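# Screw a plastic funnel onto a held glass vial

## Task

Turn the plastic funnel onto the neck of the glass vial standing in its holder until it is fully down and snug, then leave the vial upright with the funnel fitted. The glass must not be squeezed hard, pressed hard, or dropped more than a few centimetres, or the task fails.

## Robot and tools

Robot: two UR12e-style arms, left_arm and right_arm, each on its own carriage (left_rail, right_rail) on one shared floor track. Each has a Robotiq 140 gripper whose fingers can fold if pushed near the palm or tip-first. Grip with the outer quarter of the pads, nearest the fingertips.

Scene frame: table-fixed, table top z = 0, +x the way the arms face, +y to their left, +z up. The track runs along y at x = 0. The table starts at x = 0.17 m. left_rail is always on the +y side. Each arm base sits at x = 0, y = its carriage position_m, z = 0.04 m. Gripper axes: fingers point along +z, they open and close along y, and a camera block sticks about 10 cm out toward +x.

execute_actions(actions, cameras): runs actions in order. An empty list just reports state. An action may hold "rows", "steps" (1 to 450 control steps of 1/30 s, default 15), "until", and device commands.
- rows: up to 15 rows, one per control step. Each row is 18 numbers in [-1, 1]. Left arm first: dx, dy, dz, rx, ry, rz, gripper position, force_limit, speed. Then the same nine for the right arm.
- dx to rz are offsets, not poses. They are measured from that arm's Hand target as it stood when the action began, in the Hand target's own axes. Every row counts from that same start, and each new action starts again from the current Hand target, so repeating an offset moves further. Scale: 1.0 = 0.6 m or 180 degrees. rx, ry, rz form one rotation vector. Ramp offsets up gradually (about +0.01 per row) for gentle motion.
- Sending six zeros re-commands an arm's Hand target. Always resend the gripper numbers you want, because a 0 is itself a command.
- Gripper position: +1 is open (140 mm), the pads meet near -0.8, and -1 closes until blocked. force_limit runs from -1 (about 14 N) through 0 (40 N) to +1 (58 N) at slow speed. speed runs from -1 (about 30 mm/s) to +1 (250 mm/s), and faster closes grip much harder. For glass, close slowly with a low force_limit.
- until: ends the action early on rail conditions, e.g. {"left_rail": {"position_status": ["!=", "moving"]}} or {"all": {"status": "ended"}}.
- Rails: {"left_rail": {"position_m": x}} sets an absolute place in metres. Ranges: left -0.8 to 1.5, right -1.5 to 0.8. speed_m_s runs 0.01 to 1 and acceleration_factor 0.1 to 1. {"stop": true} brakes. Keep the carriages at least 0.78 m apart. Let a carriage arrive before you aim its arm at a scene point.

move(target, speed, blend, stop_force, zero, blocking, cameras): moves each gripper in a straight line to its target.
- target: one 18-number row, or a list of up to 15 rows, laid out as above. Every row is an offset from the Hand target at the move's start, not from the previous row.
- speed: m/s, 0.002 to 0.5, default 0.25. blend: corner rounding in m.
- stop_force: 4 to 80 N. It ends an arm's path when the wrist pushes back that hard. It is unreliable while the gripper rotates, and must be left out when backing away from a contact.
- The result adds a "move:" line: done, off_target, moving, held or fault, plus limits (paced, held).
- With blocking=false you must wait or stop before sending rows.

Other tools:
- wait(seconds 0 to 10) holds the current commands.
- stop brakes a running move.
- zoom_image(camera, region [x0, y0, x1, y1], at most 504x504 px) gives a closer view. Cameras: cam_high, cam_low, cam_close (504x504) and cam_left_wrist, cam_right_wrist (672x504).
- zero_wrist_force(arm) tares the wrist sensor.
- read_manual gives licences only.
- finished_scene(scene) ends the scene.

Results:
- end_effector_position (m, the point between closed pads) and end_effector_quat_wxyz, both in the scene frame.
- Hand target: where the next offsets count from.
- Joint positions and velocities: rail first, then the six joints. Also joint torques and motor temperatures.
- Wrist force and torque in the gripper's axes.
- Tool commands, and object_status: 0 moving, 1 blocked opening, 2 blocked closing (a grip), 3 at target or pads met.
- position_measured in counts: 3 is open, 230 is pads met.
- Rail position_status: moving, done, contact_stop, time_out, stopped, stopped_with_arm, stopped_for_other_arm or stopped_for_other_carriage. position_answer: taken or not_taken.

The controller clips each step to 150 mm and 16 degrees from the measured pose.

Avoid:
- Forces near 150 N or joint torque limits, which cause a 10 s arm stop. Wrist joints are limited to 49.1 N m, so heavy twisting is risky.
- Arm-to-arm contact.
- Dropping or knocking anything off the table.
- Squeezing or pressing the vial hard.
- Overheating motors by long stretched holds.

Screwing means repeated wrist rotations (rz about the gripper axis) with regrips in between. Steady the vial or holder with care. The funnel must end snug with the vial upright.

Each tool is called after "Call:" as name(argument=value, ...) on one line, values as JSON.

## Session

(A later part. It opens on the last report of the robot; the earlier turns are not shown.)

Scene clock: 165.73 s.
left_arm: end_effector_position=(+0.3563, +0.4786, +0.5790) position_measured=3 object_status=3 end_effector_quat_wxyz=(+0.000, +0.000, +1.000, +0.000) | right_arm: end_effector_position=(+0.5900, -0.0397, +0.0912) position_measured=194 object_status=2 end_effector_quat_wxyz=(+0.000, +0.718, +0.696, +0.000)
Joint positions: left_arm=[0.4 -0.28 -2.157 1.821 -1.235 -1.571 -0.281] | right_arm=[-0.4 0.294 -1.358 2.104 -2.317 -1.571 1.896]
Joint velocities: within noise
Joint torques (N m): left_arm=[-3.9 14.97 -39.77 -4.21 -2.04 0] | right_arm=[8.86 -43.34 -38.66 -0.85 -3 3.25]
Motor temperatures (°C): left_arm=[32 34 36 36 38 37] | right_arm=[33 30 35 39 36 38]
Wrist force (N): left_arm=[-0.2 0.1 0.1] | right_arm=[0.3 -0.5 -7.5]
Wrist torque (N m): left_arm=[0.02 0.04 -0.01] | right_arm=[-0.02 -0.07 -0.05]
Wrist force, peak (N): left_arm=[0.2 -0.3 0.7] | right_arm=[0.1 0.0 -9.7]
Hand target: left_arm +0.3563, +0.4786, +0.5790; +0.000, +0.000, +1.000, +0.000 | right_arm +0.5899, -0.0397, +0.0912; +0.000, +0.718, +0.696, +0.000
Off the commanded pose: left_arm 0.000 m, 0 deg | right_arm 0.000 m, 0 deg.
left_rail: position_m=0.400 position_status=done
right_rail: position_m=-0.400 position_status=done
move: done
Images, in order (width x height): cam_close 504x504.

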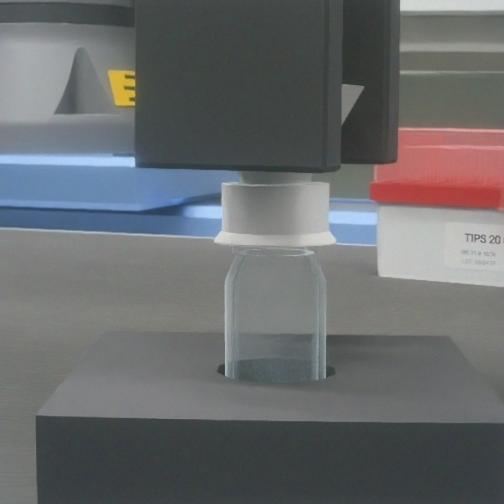

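Call:
move(target=[0,0,0,0,0,0,1,1,1,0,0,0,0,0,0.5,-1,-0.3,-1], speed=0.4, cameras=["cam_close"])

Call:
zoom_image(camera="cam_close", region=[152, 100, 402, 350])

Call:
move(target=[0,0,0,0,0,0,1,1,1,0,0,0,0,0,0.5,-1,-0.3,-1], speed=0.4, cameras=["cam_close"])

Call:
zoom_image(camera="cam_close", region=[152, 100, 402, 350])

Scene clock: 169.37 s.
left_arm: end_effector_position=(+0.3563, +0.4786, +0.5790) position_measured=3 object_status=3 end_effector_quat_wxyz=(+0.000, +0.000, +1.000, +0.000) | right_arm: end_effector_position=(+0.5900, -0.0397, +0.0912) position_measured=194 object_status=2 end_effector_quat_wxyz=(+0.000, +1.000, -0.016, +0.000)
Joint positions: left_arm=[0.4 -0.28 -2.157 1.821 -1.235 -1.571 -0.281] | right_arm=[-0.4 0.294 -1.358 2.104 -2.317 -1.571 3.466]
Joint velocities: within noise
Joint torques (N m): left_arm=[-3.38 13.27 -40.14 -4.24 -2.06 -0.11] | right_arm=[7.51 -44.93 -39.23 -0.97 -3.51 3.56]
Motor temperatures (°C): left_arm=[32 34 36 36 38 37] | right_arm=[33 30 35 39 36 38]
Wrist force (N): left_arm=[-0.4 -0.1 0.2] | right_arm=[0.2 -0.9 -5.1]
Wrist torque (N m): left_arm=[-0.03 0.08 0.00] | right_arm=[0.03 -0.03 -0.02]
Wrist force, peak (N): left_arm=[-0.6 -0.1 0.7] | right_arm=[0.5 -0.5 -9.3]
Hand target: left_arm +0.3563, +0.4786, +0.5790; +0.000, +0.000, +1.000, +0.000 | right_arm +0.5899, -0.0397, +0.0912; +0.000, +1.000, -0.016, +0.000
Off the commanded pose: left_arm 0.000 m, 0 deg | right_arm 0.000 m, 0 deg.
left_rail: position_m=0.400 position_status=done
right_rail: position_m=-0.400 position_status=done
move: done
Images, in order (width x height): cam_close 504x504.

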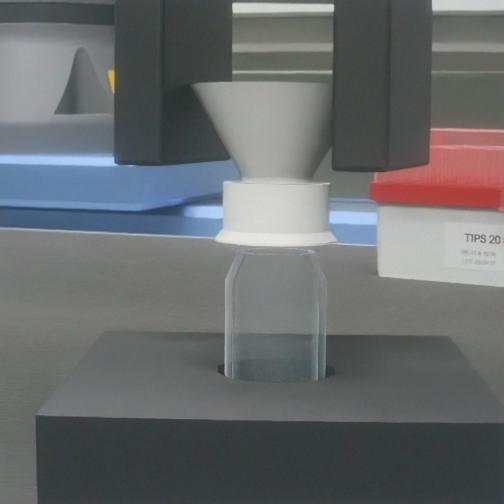

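Scaled by 2.016 from the camera's 504x504 image, which has a finer 720x720 frame.

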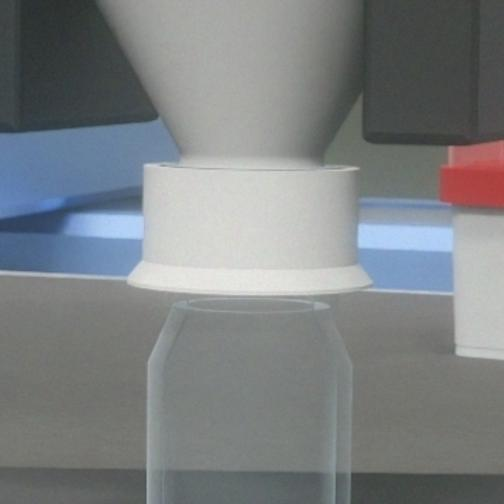

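Scene clock: 172.00 s.
left_arm: end_effector_position=(+0.3563, +0.4786, +0.5790) position_measured=3 object_status=3 end_effector_quat_wxyz=(+0.000, +0.000, +1.000, +0.000) | right_arm: end_effector_position=(+0.5900, -0.0397, +0.0912) position_measured=194 object_status=2 end_effector_quat_wxyz=(+0.000, +0.696, -0.718, +0.000)
Joint positions: left_arm=[0.4 -0.28 -2.157 1.821 -1.235 -1.571 -0.281] | right_arm=[-0.4 0.294 -1.358 2.104 -2.317 -1.571 5.037]
Joint velocities: within noise
Joint torques (N m): left_arm=[-0.79 15.26 -40.41 -4.49 -1.96 -0.33] | right_arm=[6.36 -44.31 -39.82 -1.18 -3.08 3.02]
Motor temperatures (°C): left_arm=[32 34 36 36 38 37] | right_arm=[33 30 35 39 36 38]
Wrist force (N): left_arm=[0.3 -0.1 0.2] | right_arm=[0.4 -0.4 -5.0]
Wrist torque (N m): left_arm=[-0.01 -0.06 0.00] | right_arm=[-0.07 -0.10 -0.02]
Wrist force, peak (N): left_arm=[0.2 0.0 0.8] | right_arm=[0.0 -0.7 -7.7]
Hand target: left_arm +0.3563, +0.4786, +0.5790; +0.000, +0.000, +1.000, +0.000 | right_arm +0.5899, -0.0397, +0.0912; +0.000, +0.696, -0.718, +0.000
Off the commanded pose: left_arm 0.000 m, 0 deg | right_arm 0.000 m, 0 deg.
left_rail: position_m=0.400 position_status=done
right_rail: position_m=-0.400 position_status=done
move: done
Images, in order (width x height): cam_close 504x504.

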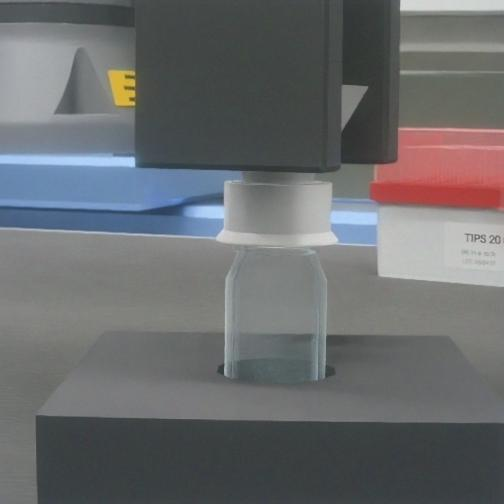

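Scaled by 2.016 from the camera's 504x504 image, which has a finer 720x720 frame.

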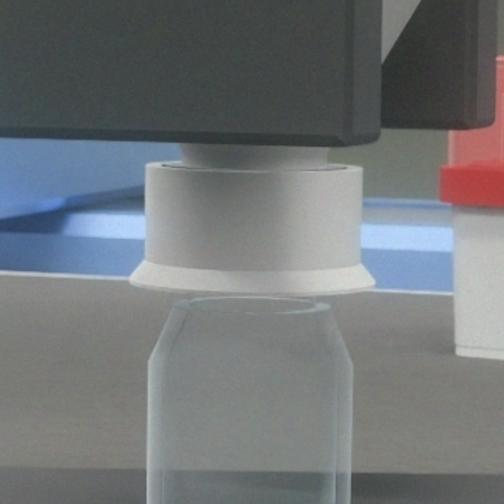

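Call:
move(target=[0,0,0,0,0,0,1,1,1,0,0,0.0012,0,0,0.3,-1,-0.3,-1], speed=0.4, cameras=["cam_close"])

Call:
zoom_image(camera="cam_close", region=[152, 100, 402, 350])

Call:
move(target=[[0,0,-0.0022,0,0,0,1,1,1,0,0,-0.0022,0,0,0,-1,-0.3,-1],[0,0,-0.0022,0,0,0,1,1,1,0,0,-0.0022,0,0,0,-0.3,-0.3,-1]], speed=0.05, cameras=["cam_close"])

Call:
zoom_image(camera="cam_close", region=[152, 100, 402, 350])

Scene clock: 175.30 s.
left_arm: end_effector_position=(+0.3563, +0.4786, +0.5790) position_measured=3 object_status=3 end_effector_quat_wxyz=(+0.000, +0.000, +1.000, +0.000) | right_arm: end_effector_position=(+0.5900, -0.0397, +0.0905) position_measured=194 object_status=2 end_effector_quat_wxyz=(+0.000, -0.294, +0.956, +0.000)
Joint positions: left_arm=[0.4 -0.28 -2.157 1.821 -1.235 -1.571 -0.281] | right_arm=[-0.4 0.294 -1.357 2.105 -2.318 -1.571 5.98]
Joint velocities: within noise
Joint torques (N m): left_arm=[-2.32 17.09 -39.86 -4.14 -2.38 0.15] | right_arm=[7.5 -42.62 -37.98 -0.71 -2.99 3.53]
Motor temperatures (°C): left_arm=[32 34 36 36 38 37] | right_arm=[33 30 35 39 36 38]
Wrist force (N): left_arm=[0.3 -0.1 0.6] | right_arm=[0.1 0.2 -7.7]
Wrist torque (N m): left_arm=[-0.03 -0.06 0.00] | right_arm=[-0.04 -0.03 -0.05]
Wrist force, peak (N): left_arm=[0.4 -0.3 0.7] | right_arm=[0.7 -0.3 -9.8]
Hand target: left_arm +0.3563, +0.4786, +0.5790; +0.000, +0.000, +1.000, +0.000 | right_arm +0.5899, -0.0397, +0.0905; +0.000, -0.294, +0.956, +0.000
Off the commanded pose: left_arm 0.000 m, 0 deg | right_arm 0.000 m, 0 deg.
left_rail: position_m=0.400 position_status=done
right_rail: position_m=-0.400 position_status=done
move: done
Images, in order (width x height): cam_close 504x504.

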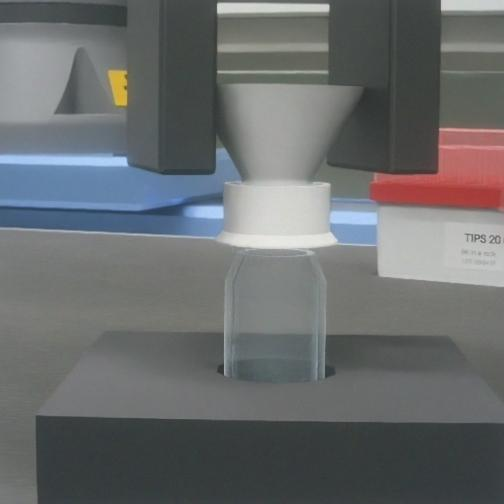

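Scaled by 2.016 from the camera's 504x504 image, which has a finer 720x720 frame.

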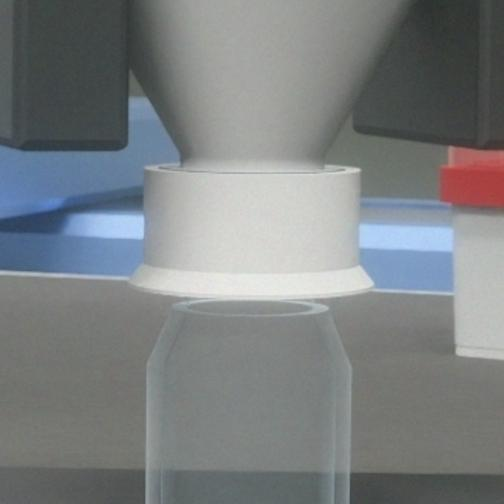

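Scene clock: 177.57 s.
left_arm: end_effector_position=(+0.3563, +0.4786, +0.5803) position_measured=3 object_status=3 end_effector_quat_wxyz=(+0.000, +0.000, +1.000, +0.000) | right_arm: end_effector_position=(+0.5900, -0.0397, +0.0918) position_measured=167 object_status=0 end_effector_quat_wxyz=(+0.000, -0.294, +0.956, +0.000)
Joint positions: left_arm=[0.4 -0.28 -2.156 1.818 -1.233 -1.571 -0.281] | right_arm=[-0.4 0.294 -1.359 2.104 -2.315 -1.571 5.98]
Joint velocities: within noise
Joint torques (N m): left_arm=[-1.68 22.87 -52.3 -3.67 -2.29 -0.16] | right_arm=[7.19 -77.54 -40.55 -2.8 -2.63 2.62]
Motor temperatures (°C): left_arm=[32 34 36 36 38 37] | right_arm=[33 30 35 39 36 38]
Wrist force (N): left_arm=[-0.1 0.2 0.2] | right_arm=[0.4 -0.1 0.5]
Wrist torque (N m): left_arm=[0.03 0.02 0.01] | right_arm=[-0.04 -0.09 0.02]
Wrist force, peak (N): left_arm=[0.2 0.0 0.8] | right_arm=[-0.2 0.1 -7.7]
Hand target: left_arm +0.3563, +0.4786, +0.5803; +0.000, +0.000, +1.000, +0.000 | right_arm +0.5899, -0.0397, +0.0918; +0.000, -0.294, +0.956, +0.000
Off the commanded pose: left_arm 0.000 m, 0 deg | right_arm 0.000 m, 0 deg.
left_rail: position_m=0.400 position_status=done
right_rail: position_m=-0.400 position_status=done
move: done
Images, in order (width x height): cam_close 504x504.

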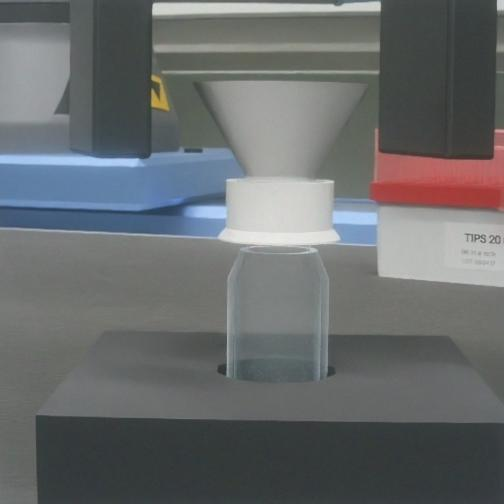

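Scaled by 2.016 from the camera's 504x504 image, which has a finer 720x720 frame.

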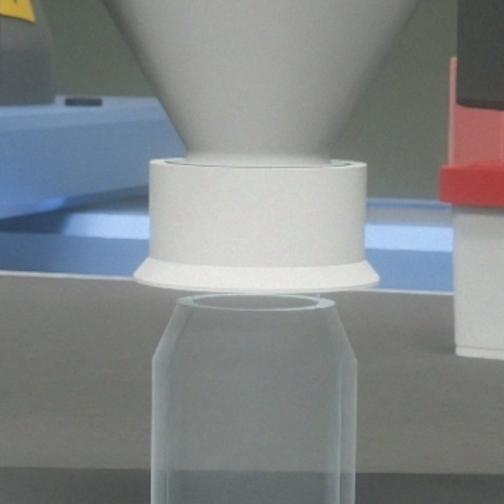

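Call:
move(target=[[0,0,0,0,0,0,1,1,1,0,0,0,0,0,0,-0.25,-0.3,-1],[0,0,0,0,0,0,1,1,1,0,0,-0.2,0,0,0,-0.25,-0.3,-1]], speed=0.08)

Call:
zoom_image(camera="cam_close", region=[152, 100, 402, 350])

Scene clock: 181.63 s.
left_arm: end_effector_position=(+0.3563, +0.4786, +0.5803) position_measured=3 object_status=3 end_effector_quat_wxyz=(+0.000, +0.000, +1.000, +0.000) | right_arm: end_effector_position=(+0.5899, -0.0397, +0.2117) position_measured=160 object_status=3 end_effector_quat_wxyz=(+0.000, -0.294, +0.956, +0.000)
Joint positions: left_arm=[0.4 -0.28 -2.156 1.818 -1.233 -1.571 -0.281] | right_arm=[-0.4 0.294 -1.489 1.999 -2.081 -1.571 5.98]
Joint velocities: within noise
Joint torques (N m): left_arm=[-2.87 20.92 -45.63 -5.89 -2.36 -0.57] | right_arm=[0.36 -72.42 -49.14 -1.12 -0.69 1.85]
Motor temperatures (°C): left_arm=[32 34 36 36 38 37] | right_arm=[33 30 35 39 36 38]
Wrist force (N): left_arm=[0.2 -0.2 0.2] | right_arm=[0.0 -0.4 1.0]
Wrist torque (N m): left_arm=[-0.05 -0.04 0.01] | right_arm=[-0.10 -0.01 0.04]
Wrist force, peak (N): left_arm=[0.4 -0.6 0.5] | right_arm=[0.1 0.3 1.9]
Hand target: left_arm +0.3563, +0.4786, +0.5803; +0.000, +0.000, +1.000, +0.000 | right_arm +0.5899, -0.0397, +0.2118; +0.000, -0.294, +0.956, +0.000
Off the commanded pose: left_arm 0.000 m, 0 deg | right_arm 0.000 m, 0 deg.
left_rail: position_m=0.400 position_status=done
right_rail: position_m=-0.400 position_status=done
move: done

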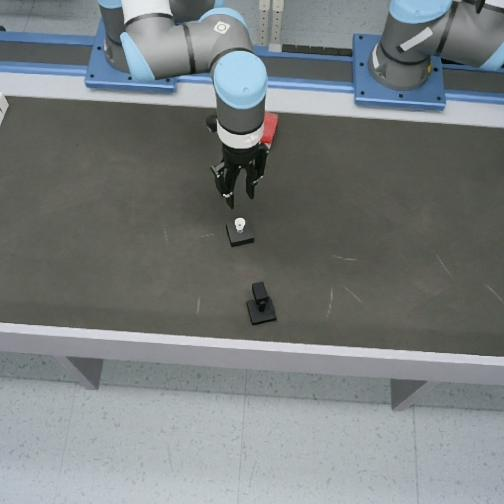

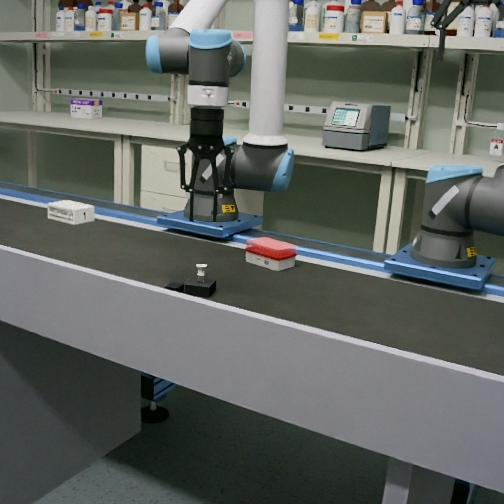

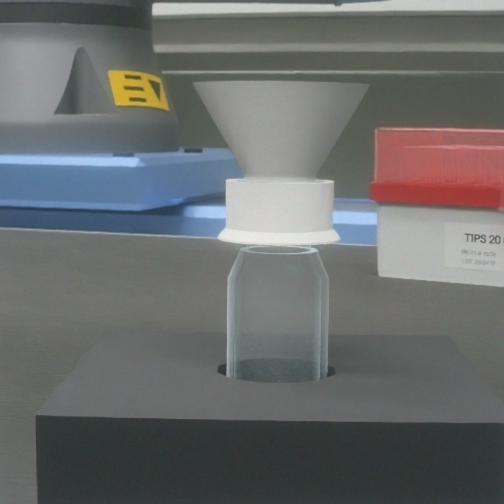

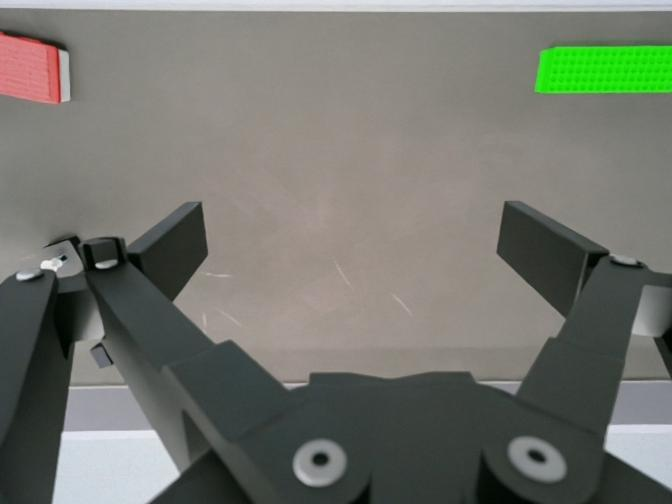

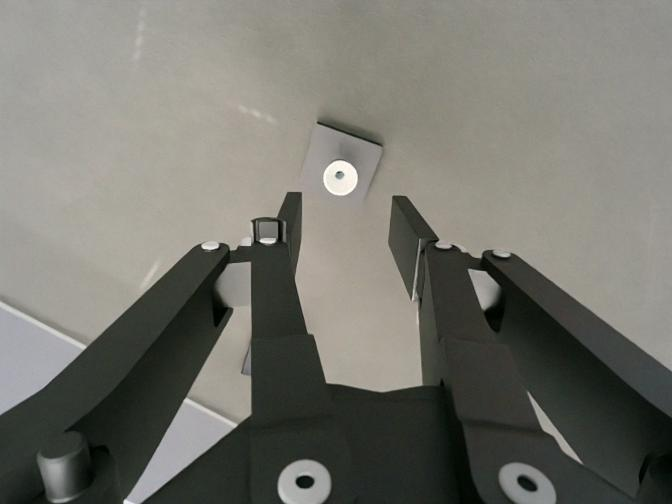

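Scaled by 2.016 from the camera's 504x504 image, which has a finer 720x720 frame.

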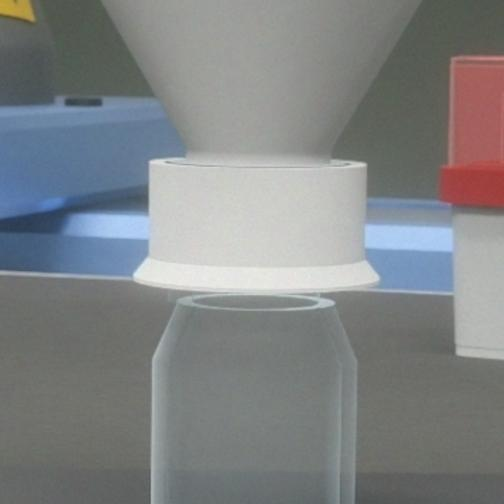

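Call:
finished_scene(scene=1)

The scene is finished: the task was done.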